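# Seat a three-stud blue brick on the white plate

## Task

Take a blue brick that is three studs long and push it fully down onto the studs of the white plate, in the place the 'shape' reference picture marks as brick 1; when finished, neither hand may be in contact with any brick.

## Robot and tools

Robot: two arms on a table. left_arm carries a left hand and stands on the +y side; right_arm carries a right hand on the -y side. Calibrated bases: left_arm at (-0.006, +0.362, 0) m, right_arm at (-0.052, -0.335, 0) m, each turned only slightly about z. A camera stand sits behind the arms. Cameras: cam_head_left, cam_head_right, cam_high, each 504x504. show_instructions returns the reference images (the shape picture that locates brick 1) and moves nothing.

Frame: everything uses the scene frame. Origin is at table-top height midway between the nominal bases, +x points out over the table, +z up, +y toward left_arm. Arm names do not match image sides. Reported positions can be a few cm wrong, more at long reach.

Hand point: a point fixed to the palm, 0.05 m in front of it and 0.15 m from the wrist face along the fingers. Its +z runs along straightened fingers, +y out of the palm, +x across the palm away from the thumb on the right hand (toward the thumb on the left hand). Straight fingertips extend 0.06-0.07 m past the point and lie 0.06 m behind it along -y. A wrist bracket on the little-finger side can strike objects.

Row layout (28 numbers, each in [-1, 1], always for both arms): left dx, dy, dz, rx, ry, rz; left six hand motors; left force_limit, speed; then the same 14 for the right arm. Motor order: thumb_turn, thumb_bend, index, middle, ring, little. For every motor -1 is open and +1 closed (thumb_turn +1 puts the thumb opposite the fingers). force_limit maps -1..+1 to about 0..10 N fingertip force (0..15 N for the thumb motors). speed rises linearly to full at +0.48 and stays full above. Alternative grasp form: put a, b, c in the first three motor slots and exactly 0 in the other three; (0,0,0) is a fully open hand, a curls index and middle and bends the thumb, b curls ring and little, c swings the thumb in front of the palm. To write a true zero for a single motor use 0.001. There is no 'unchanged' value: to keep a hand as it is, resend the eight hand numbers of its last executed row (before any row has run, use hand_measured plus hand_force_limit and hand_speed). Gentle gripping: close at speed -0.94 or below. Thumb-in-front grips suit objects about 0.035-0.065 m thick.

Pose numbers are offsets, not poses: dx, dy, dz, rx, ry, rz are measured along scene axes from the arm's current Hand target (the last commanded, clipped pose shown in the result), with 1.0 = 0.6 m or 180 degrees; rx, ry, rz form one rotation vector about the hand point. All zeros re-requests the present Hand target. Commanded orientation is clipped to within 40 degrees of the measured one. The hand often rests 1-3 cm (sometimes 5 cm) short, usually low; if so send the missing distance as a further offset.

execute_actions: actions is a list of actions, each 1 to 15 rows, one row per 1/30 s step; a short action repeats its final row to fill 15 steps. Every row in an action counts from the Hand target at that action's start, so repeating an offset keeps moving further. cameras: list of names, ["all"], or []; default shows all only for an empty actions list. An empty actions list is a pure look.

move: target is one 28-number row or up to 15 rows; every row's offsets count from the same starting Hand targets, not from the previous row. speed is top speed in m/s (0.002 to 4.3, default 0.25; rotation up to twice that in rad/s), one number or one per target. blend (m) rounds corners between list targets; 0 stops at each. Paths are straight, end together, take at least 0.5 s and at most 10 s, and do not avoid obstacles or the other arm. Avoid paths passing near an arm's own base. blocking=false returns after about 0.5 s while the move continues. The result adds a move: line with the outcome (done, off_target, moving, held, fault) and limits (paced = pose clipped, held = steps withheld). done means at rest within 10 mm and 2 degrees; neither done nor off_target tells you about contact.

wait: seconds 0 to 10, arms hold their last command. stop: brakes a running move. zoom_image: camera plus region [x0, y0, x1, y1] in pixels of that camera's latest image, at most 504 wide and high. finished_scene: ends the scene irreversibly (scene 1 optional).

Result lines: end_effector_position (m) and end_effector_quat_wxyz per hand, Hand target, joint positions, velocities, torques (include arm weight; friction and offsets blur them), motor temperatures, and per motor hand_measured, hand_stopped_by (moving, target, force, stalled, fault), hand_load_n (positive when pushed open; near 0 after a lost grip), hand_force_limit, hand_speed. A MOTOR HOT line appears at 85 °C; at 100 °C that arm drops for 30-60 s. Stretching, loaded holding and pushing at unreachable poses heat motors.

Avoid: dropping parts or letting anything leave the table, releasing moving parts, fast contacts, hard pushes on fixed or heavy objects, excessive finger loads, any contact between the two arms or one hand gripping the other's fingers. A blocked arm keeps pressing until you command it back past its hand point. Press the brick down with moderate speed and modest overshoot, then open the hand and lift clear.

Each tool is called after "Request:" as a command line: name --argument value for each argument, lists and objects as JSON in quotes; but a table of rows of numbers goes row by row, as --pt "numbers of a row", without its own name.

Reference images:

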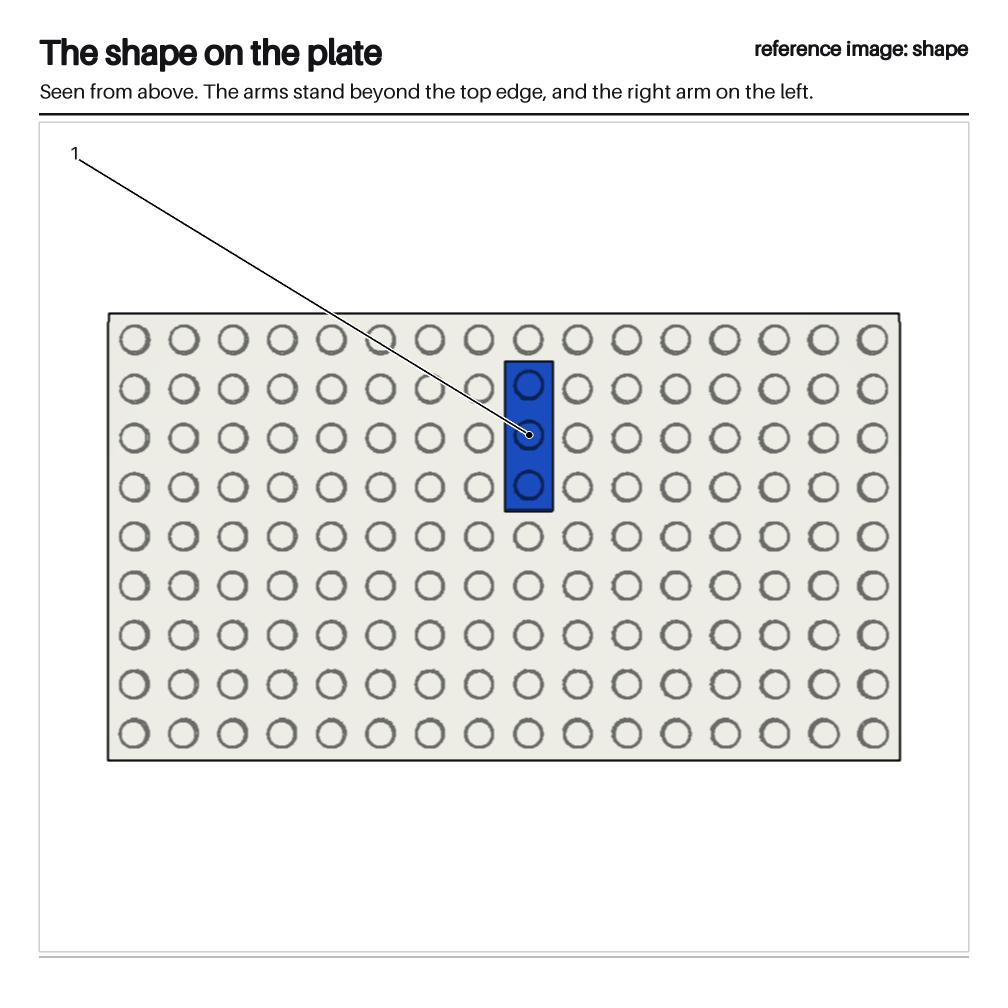

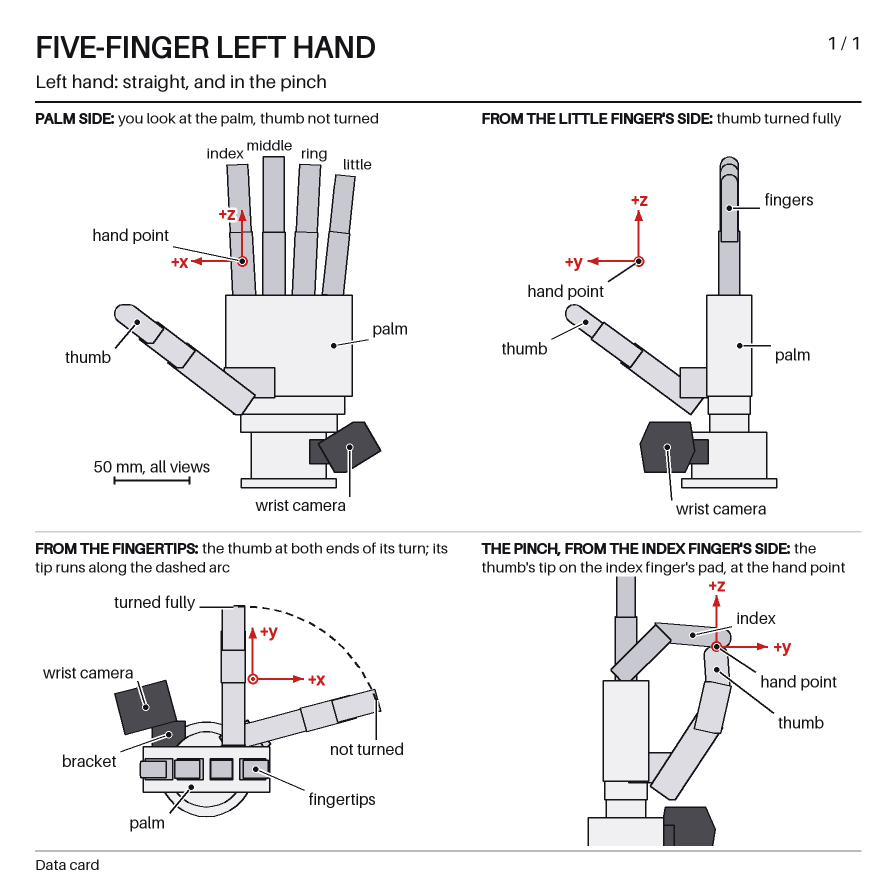

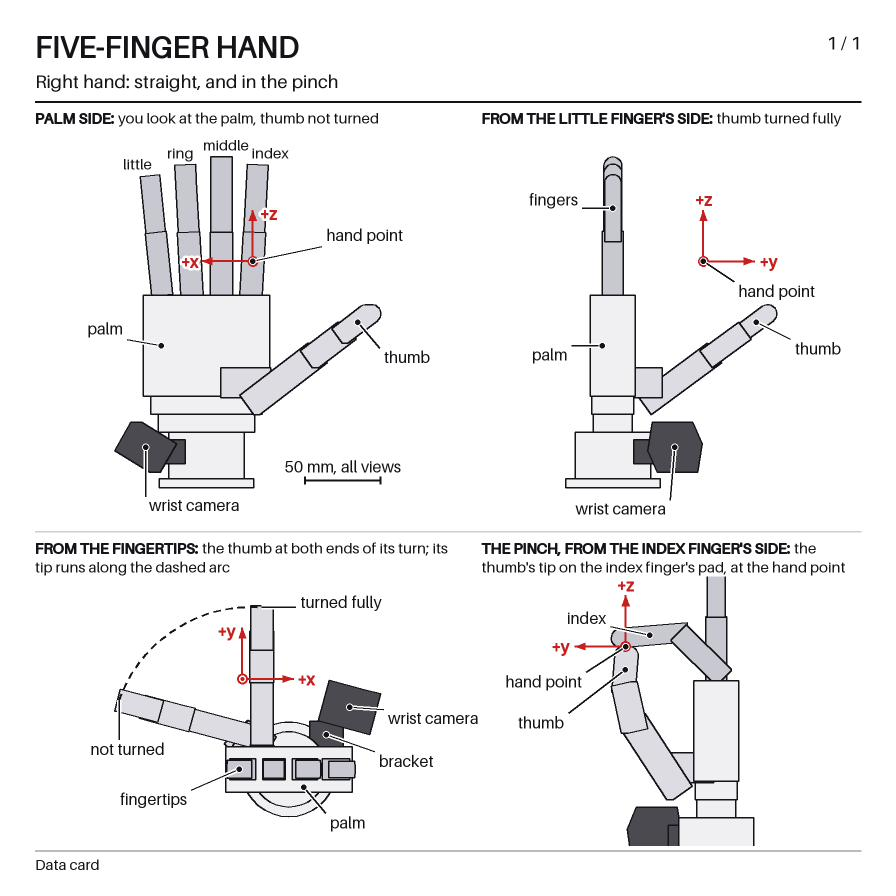

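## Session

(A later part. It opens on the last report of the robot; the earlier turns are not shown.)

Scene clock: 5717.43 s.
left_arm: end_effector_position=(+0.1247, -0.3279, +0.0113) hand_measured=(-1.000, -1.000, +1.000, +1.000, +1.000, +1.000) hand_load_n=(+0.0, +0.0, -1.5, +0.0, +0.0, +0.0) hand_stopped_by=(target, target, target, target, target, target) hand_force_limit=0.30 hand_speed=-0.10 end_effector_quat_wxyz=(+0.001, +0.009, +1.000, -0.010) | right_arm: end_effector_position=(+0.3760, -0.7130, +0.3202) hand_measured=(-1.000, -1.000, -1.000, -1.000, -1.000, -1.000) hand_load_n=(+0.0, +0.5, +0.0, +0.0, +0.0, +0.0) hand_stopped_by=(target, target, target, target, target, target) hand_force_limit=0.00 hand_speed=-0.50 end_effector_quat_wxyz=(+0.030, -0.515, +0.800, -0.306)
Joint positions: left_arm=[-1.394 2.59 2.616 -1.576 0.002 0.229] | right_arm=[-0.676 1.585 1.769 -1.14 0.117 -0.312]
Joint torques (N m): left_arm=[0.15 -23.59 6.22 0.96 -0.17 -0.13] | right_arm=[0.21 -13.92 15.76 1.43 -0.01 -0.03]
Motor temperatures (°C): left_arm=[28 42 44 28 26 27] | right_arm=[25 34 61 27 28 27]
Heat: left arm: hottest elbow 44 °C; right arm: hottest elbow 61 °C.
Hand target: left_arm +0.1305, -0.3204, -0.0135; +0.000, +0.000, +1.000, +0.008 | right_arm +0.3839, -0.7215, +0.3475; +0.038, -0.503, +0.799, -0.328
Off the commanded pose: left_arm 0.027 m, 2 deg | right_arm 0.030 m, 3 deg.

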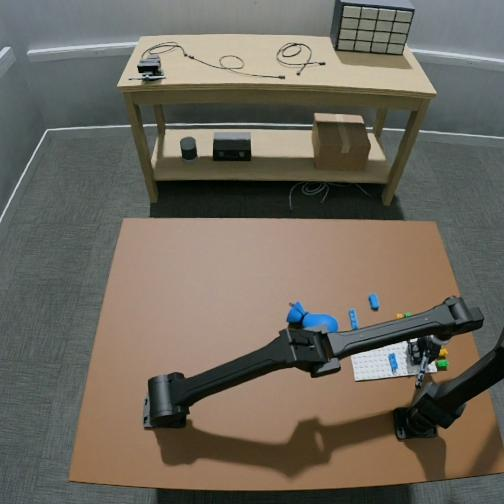

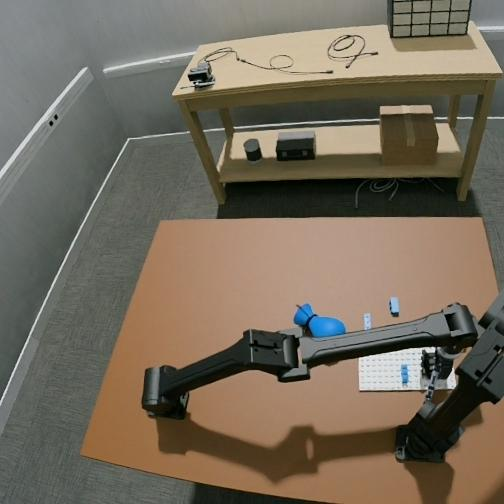

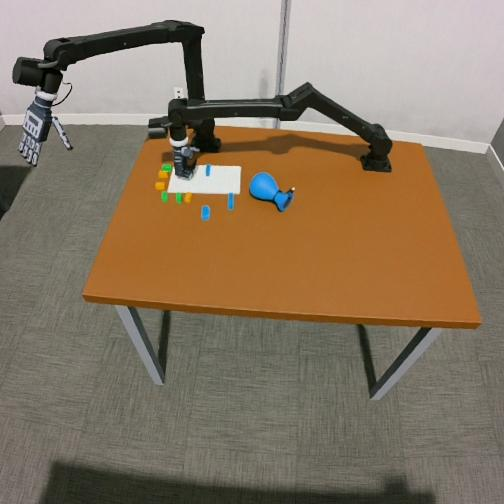

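Request:
move --pt "0 -0.035 0.12 -0.006 0 0 -1 -1 1 1 1 1 0.3 -0.1 0 0 0 0 0 0 0 0 0 0 0 0 0 -0.5" --pt "0 -0.04 0.28 -0.006 0 0 -1 -1 1 1 1 1 0.3 -0.1 0 0 0 0 0 0 0 0 0 0 0 0 0 -0.5" --pt "0.19 0.33 0.39 -0.006 0 0 -1 -1 1 1 1 1 0.3 -0.1 0 0 0 0 0 0 0 0 0 0 0 0 0 -0.5" --speed '[0.12,0.2,0.35]' --blend '[0.01,0.02,0]' --cameras '["all"]'

Request:
zoom_image --camera "cam_head_right" --region '[352, 334, 412, 394]'

Request:
zoom_image --camera "cam_head_right" --region '[392, 364, 414, 386]'

Request:
zoom_image --camera "cam_head_left" --region '[382, 352, 404, 374]'

Request:
zoom_image --camera "cam_head_right" --region '[396, 334, 460, 398]'

Scene clock: 5737.20 s.
left_arm: end_effector_position=(+0.2456, -0.1189, +0.2176) hand_measured=(-1.000, -1.000, +1.000, +1.000, +1.000, +1.000) hand_load_n=(+0.0, +0.0, +0.0, +0.0, +0.0, +0.0) hand_stopped_by=(target, target, target, target, target, target) hand_force_limit=0.30 hand_speed=-0.10 end_effector_quat_wxyz=(-0.004, -0.009, +1.000, +0.008) | right_arm: end_effector_position=(+0.3760, -0.7130, +0.3202) hand_measured=(-1.000, -1.000, -1.000, -1.000, -1.000, -1.000) hand_load_n=(+0.0, +0.0, +0.0, +0.0, +0.0, +0.0) hand_stopped_by=(target, target, target, target, target, target) hand_force_limit=0.00 hand_speed=-0.50 end_effector_quat_wxyz=(+0.030, -0.515, +0.800, -0.306)
Joint positions: left_arm=[-1.122 1.979 2.067 -1.677 -0.001 0.466] | right_arm=[-0.676 1.585 1.769 -1.14 0.117 -0.312]
Joint torques (N m): left_arm=[-1.32 -20.01 7.82 0.95 0.08 0.06] | right_arm=[0.44 -13.68 15.73 1.54 -0.05 -0.03]
Motor temperatures (°C): left_arm=[28 42 43 28 26 27] | right_arm=[25 34 61 27 28 27]
Heat: left arm: hottest elbow 43 °C; right arm: hottest elbow 61 °C.
Hand target: left_arm +0.2445, -0.1224, +0.2206; +0.000, +0.000, +1.000, -0.001 | right_arm +0.3839, -0.7215, +0.3475; +0.038, -0.503, +0.799, -0.328
Off the commanded pose: left_arm 0.005 m, 2 deg | right_arm 0.030 m, 3 deg.
move: off_target (right_arm)

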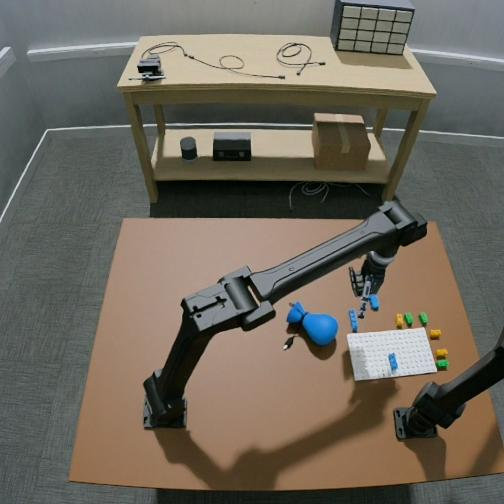

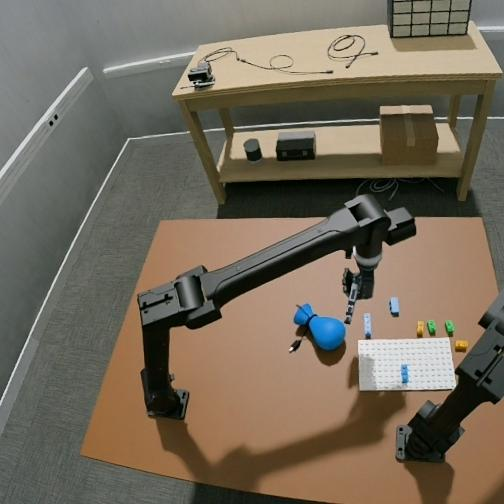

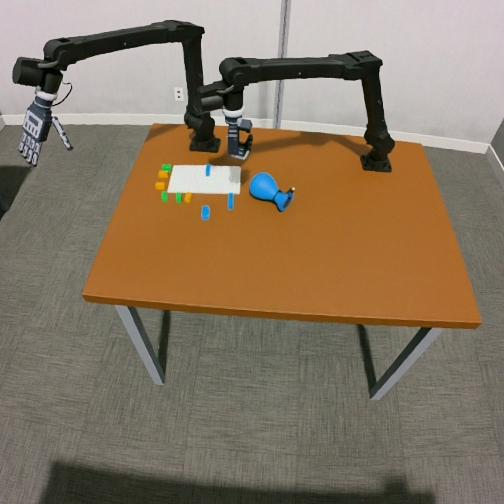

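Scaled by 8.400.

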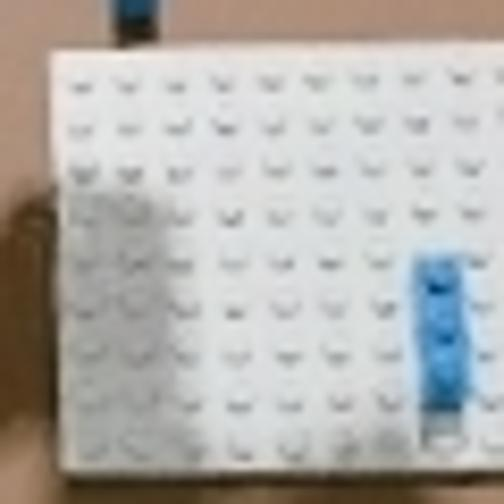

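Scaled by 22.909.

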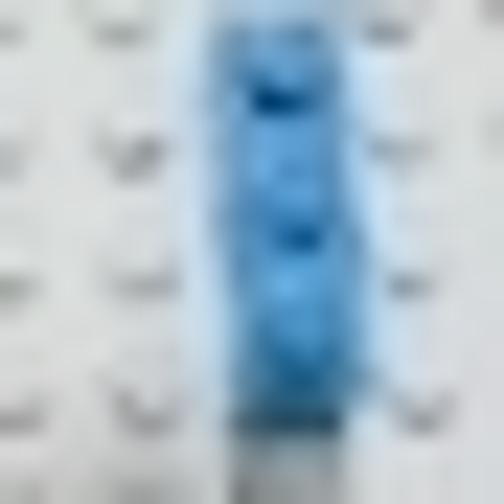

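Scaled by 22.909.

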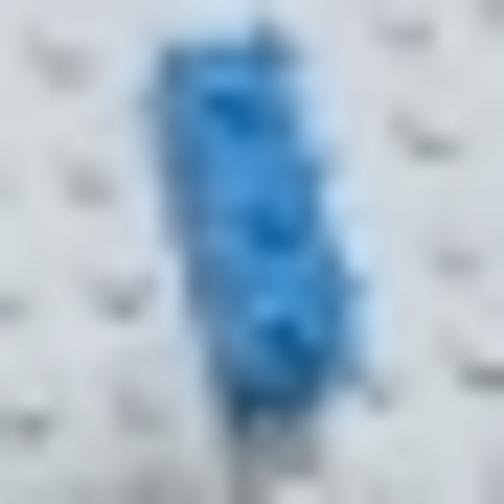

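Scaled by 7.875.

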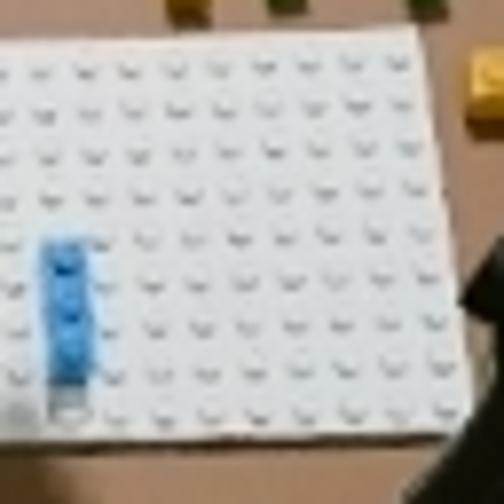

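Request:
move --pt "-0.151 -0.2327 -0.151 0 0 0 -1 -1 1 1 1 1 0.3 -0.1 0 0 0 0 0 0 0 0 0 0 0 0 0 -0.5" --pt "-0.151 -0.23 -0.311 0 0 0 -1 -1 1 1 1 1 0.3 -0.1 0 0 0 0 0 0 0 0 0 0 0 0 0 -0.5" --speed '[0.35,0.12]' --blend '[0.02,0]' --cameras '["all"]'

Request:
zoom_image --camera "cam_head_left" --region '[376, 340, 416, 380]'

Request:
zoom_image --camera "cam_high" --region '[190, 146, 222, 178]'

Scene clock: 5756.37 s.
left_arm: end_effector_position=(+0.1475, -0.2585, +0.0405) hand_measured=(-1.000, -1.000, +1.000, +1.000, +1.000, +1.000) hand_load_n=(+0.0, +0.0, +0.0, +0.0, +0.0, +0.0) hand_stopped_by=(target, target, target, target, target, target) hand_force_limit=0.30 hand_speed=-0.10 end_effector_quat_wxyz=(-0.002, +0.011, +1.000, +0.001) | right_arm: end_effector_position=(+0.3760, -0.7130, +0.3202) hand_measured=(-1.000, -1.000, -1.000, -1.000, -1.000, -1.000) hand_load_n=(+0.0, +0.0, +0.0, +0.0, +0.0, +0.0) hand_stopped_by=(target, target, target, target, target, target) hand_force_limit=0.00 hand_speed=-0.50 end_effector_quat_wxyz=(+0.030, -0.515, +0.800, -0.306)
Joint positions: left_arm=[-1.342 2.313 2.168 -1.428 0.003 0.285] | right_arm=[-0.676 1.585 1.769 -1.14 0.117 -0.312]
Joint torques (N m): left_arm=[0.21 -22.53 8.05 0.94 -0.06 -0.17] | right_arm=[0.15 -13.98 15.65 1.54 -0.02 0]
Motor temperatures (°C): left_arm=[28 41 43 28 26 27] | right_arm=[25 34 61 27 28 27]
Heat: left arm: hottest elbow 43 °C; right arm: hottest elbow 61 °C.
Hand target: left_arm +0.1540, -0.2605, +0.0340; +0.000, +0.000, +1.000, -0.002 | right_arm +0.3839, -0.7215, +0.3475; +0.038, -0.503, +0.799, -0.328
Off the commanded pose: left_arm 0.009 m, 1 deg | right_arm 0.030 m, 3 deg.
move: off_target (right_arm)

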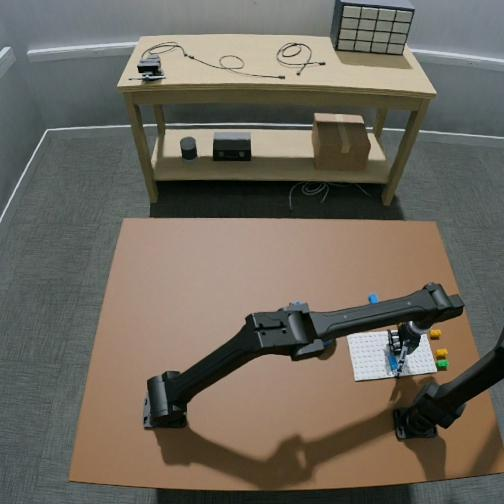

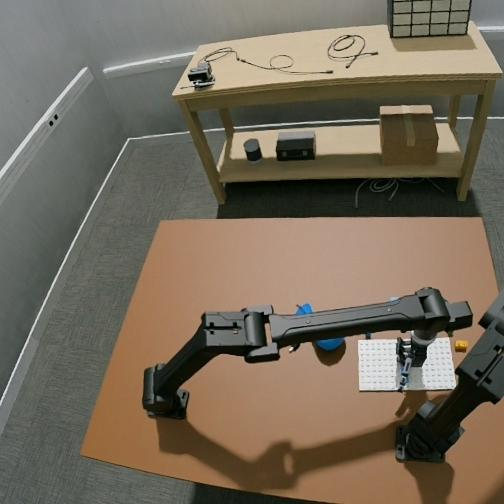

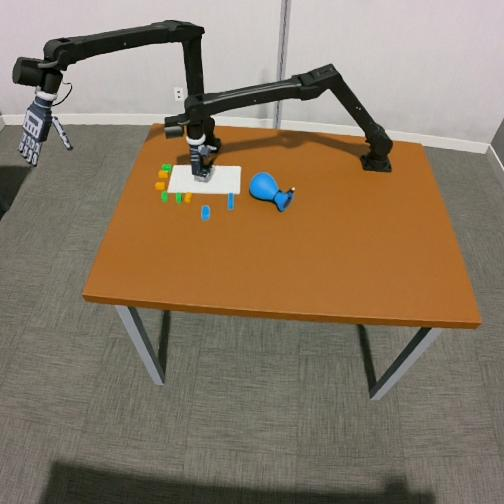

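Scaled by 12.600.

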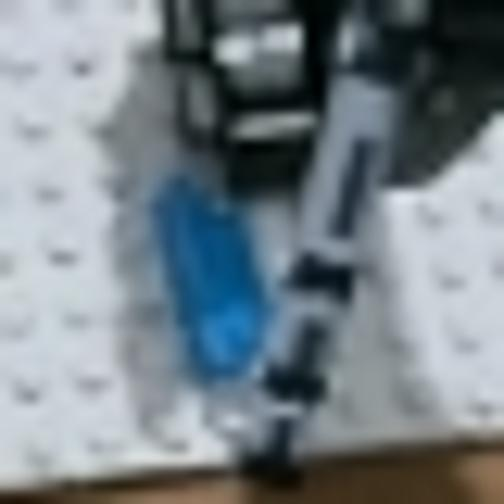

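Scaled by 15.750.

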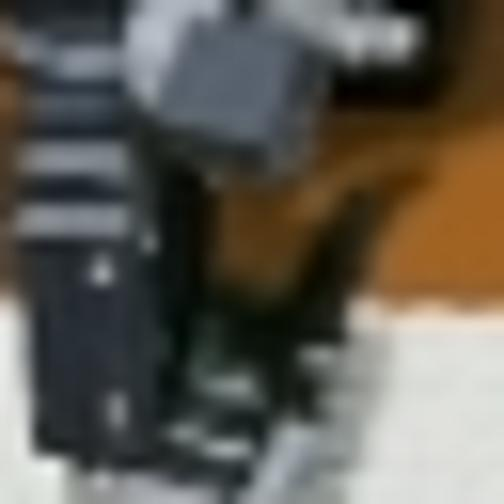

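Request:
execute_actions --actions '[[[0,-0.003,-0.017,0,0,0,-1,-1,1,1,1,1,0.3,-0.1,0,0,0,0,0,0,0,0,0,0,0,0,0,-0.5],[0,-0.005,-0.034,0,0,0,-1,-1,1,1,1,1,0.3,-0.1,0,0,0,0,0,0,0,0,0,0,0,0,0,-0.5]],[[0,0.008,-0.02,0.005,0,0,-1,-1,1,1,1,1,0.3,-0.1,0,0,0,0,0,0,0,0,0,0,0,0,0,-0.5],[0,0.017,-0.04,0.01,0,0,-1,-1,1,1,1,1,0.3,-0.1,0,0,0,0,0,0,0,0,0,0,0,0,0,-0.5]]]' --cameras '[]'

Scene clock: 5760.73 s.
left_arm: end_effector_position=(+0.1493, -0.2635, +0.0290) hand_measured=(-1.000, -1.000, +1.000, +1.000, +1.000, +1.000) hand_load_n=(+0.0, +0.0, -3.5, +0.0, +0.0, +0.0) hand_stopped_by=(target, target, target, target, target, target) hand_force_limit=0.30 hand_speed=-0.10 end_effector_quat_wxyz=(+0.003, +0.010, +1.000, -0.012) | right_arm: end_effector_position=(+0.3760, -0.7130, +0.3202) hand_measured=(-1.000, -1.000, -1.000, -1.000, -1.000, -1.000) hand_load_n=(+0.0, +0.0, +0.0, +0.0, +0.0, +0.0) hand_stopped_by=(target, target, target, target, target, target) hand_force_limit=0.00 hand_speed=-0.50 end_effector_quat_wxyz=(+0.030, -0.515, +0.800, -0.306)
Joint positions: left_arm=[-1.342 2.312 2.14 -1.374 0 0.284] | right_arm=[-0.676 1.585 1.769 -1.14 0.117 -0.312]
Joint torques (N m): left_arm=[0.15 -19.43 5.6 1.44 -0.28 -0.15] | right_arm=[0.15 -13.51 15.69 1.62 -0.02 -0.02]
Motor temperatures (°C): left_arm=[28 41 43 28 26 27] | right_arm=[25 34 61 27 28 27]
Heat: left arm: hottest elbow 43 °C; right arm: hottest elbow 61 °C.
Hand target: left_arm +0.1540, -0.2533, -0.0104; +0.000, +0.000, +1.000, +0.014 | right_arm +0.3839, -0.7215, +0.3475; +0.038, -0.503, +0.799, -0.328
Off the commanded pose: left_arm 0.041 m, 3 deg | right_arm 0.030 m, 3 deg.
No camera images: "cameras" was empty.

Request:
execute_actions --actions '[[[0,0.01,-0.02,0.005,0,0,-1,-1,1,1,1,1,0.3,-0.1,0,0,0,0,0,0,0,0,0,0,0,0,0,-0.5],[0,0.02,-0.04,0.01,0,0,-1,-1,1,1,1,1,0.3,-0.1,0,0,0,0,0,0,0,0,0,0,0,0,0,-0.5]]]' --cameras '[]'

Request:
move --pt "0 -0.045 0.09 -0.02 0 0 -1 -1 1 1 1 1 0.3 -0.1 0 0 0 0 0 0 0 0 0 0 0 0 0 -0.5" --pt "0 -0.065 0.24 -0.02 0 0 -1 -1 1 1 1 1 0.3 -0.1 0 0 0 0 0 0 0 0 0 0 0 0 0 -0.5" --pt "0.16 0.2 0.42 -0.02 0 0 -1 -1 1 1 1 1 0.3 -0.1 0 0 0 0 0 0 0 0 0 0 0 0 0 -0.5" --speed '[0.12,0.2,0.35]' --blend '[0.01,0.03,0]' --cameras '["all"]'

Request:
zoom_image --camera "cam_head_right" --region '[392, 364, 414, 386]'

Request:
zoom_image --camera "cam_head_left" --region '[382, 352, 404, 374]'

Request:
zoom_image --camera "cam_high" --region '[200, 162, 216, 178]'

Scene clock: 5767.77 s.
left_arm: end_effector_position=(+0.1493, -0.2627, +0.0270) hand_measured=(-1.000, -1.000, +1.000, +1.000, +1.000, +1.000) hand_load_n=(+0.0, -0.5, -4.5, +0.0, +0.0, +0.0) hand_stopped_by=(target, target, target, target, target, target) hand_force_limit=0.30 hand_speed=-0.10 end_effector_quat_wxyz=(+0.007, +0.008, +1.000, -0.021) | right_arm: end_effector_position=(+0.3760, -0.7130, +0.3202) hand_measured=(-1.000, -1.000, -1.000, -1.000, -1.000, -1.000) hand_load_n=(+0.0, +0.0, +0.0, +0.0, +0.0, +0.0) hand_stopped_by=(target, target, target, target, target, target) hand_force_limit=0.00 hand_speed=-0.50 end_effector_quat_wxyz=(+0.030, -0.515, +0.800, -0.306)
Joint positions: left_arm=[-1.342 2.291 2.101 -1.336 -0.002 0.28] | right_arm=[-0.676 1.585 1.769 -1.14 0.117 -0.312]
Joint torques (N m): left_arm=[0.26 -16.91 4.49 1.1 -0.49 -0.1] | right_arm=[0.32 -14.15 15.69 1.4 -0.06 0.01]
Motor temperatures (°C): left_arm=[28 40 43 28 26 27] | right_arm=[25 34 61 27 28 27]
Heat: left arm: hottest elbow 43 °C; right arm: hottest elbow 61 °C.
Hand target: left_arm +0.1539, -0.2412, -0.0346; +0.000, +0.000, +1.000, +0.030 | right_arm +0.3839, -0.7215, +0.3475; +0.038, -0.503, +0.799, -0.328
Off the commanded pose: left_arm 0.065 m, 6 deg | right_arm 0.030 m, 3 deg.
No camera images: "cameras" was empty.

Scene clock: 5770.23 s.
left_arm: end_effector_position=(+0.2556, -0.1221, +0.2161) hand_measured=(-1.000, -1.000, +1.000, +1.000, +1.000, +1.000) hand_load_n=(+0.0, +0.0, +0.0, +0.0, +0.0, +0.0) hand_stopped_by=(target, target, target, target, target, target) hand_force_limit=0.30 hand_speed=-0.10 end_effector_quat_wxyz=(+0.003, -0.011, +1.000, -0.006) | right_arm: end_effector_position=(+0.3760, -0.7130, +0.3202) hand_measured=(-1.000, -1.000, -1.000, -1.000, -1.000, -1.000) hand_load_n=(+0.0, +0.0, +0.0, +0.0, +0.0, +0.0) hand_stopped_by=(target, target, target, target, target, target) hand_force_limit=0.00 hand_speed=-0.50 end_effector_quat_wxyz=(+0.030, -0.515, +0.800, -0.306)
Joint positions: left_arm=[-1.11 1.976 2.064 -1.645 -0.001 0.474] | right_arm=[-0.676 1.585 1.769 -1.14 0.117 -0.312]
Joint torques (N m): left_arm=[-1.55 -19.37 7.9 -0.1 0.09 0.05] | right_arm=[0.44 -13.33 15.77 1.55 -0.02 -0.01]
Motor temperatures (°C): left_arm=[28 40 43 28 26 27] | right_arm=[25 34 61 27 28 27]
Heat: left arm: hottest elbow 43 °C; right arm: hottest elbow 61 °C.
Hand target: left_arm +0.2499, -0.1211, +0.2175; +0.000, +0.000, +1.000, -0.001 | right_arm +0.3839, -0.7215, +0.3475; +0.038, -0.503, +0.799, -0.328
Off the commanded pose: left_arm 0.006 m, 1 deg | right_arm 0.030 m, 3 deg.
move: off_target (right_arm)

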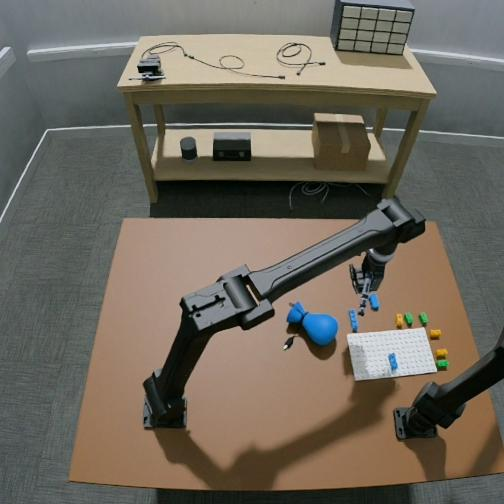

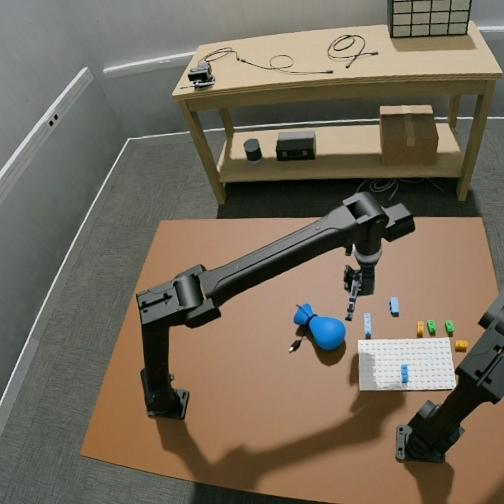

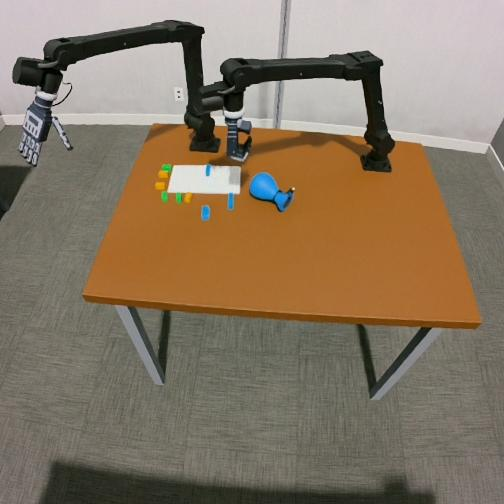

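Scaled by 22.909.

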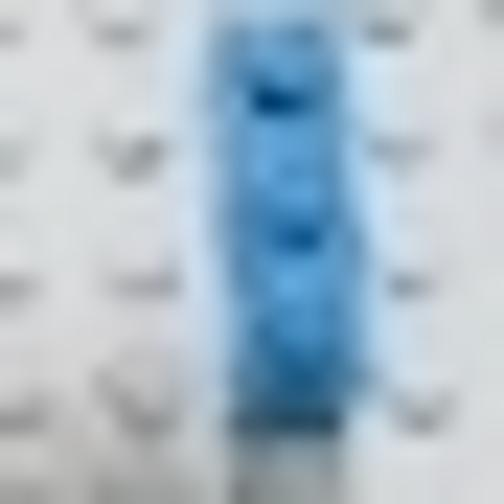

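Scaled by 22.909.

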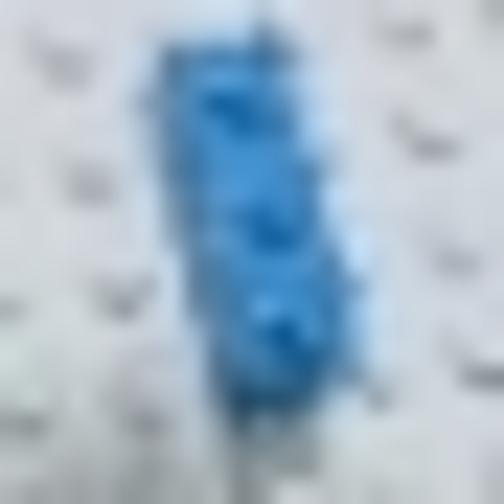

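Scaled by 31.500.

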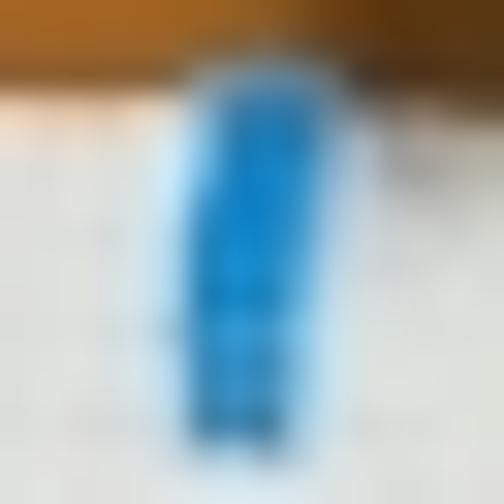

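Request:
finished_scene

The scene is finished: the task was done.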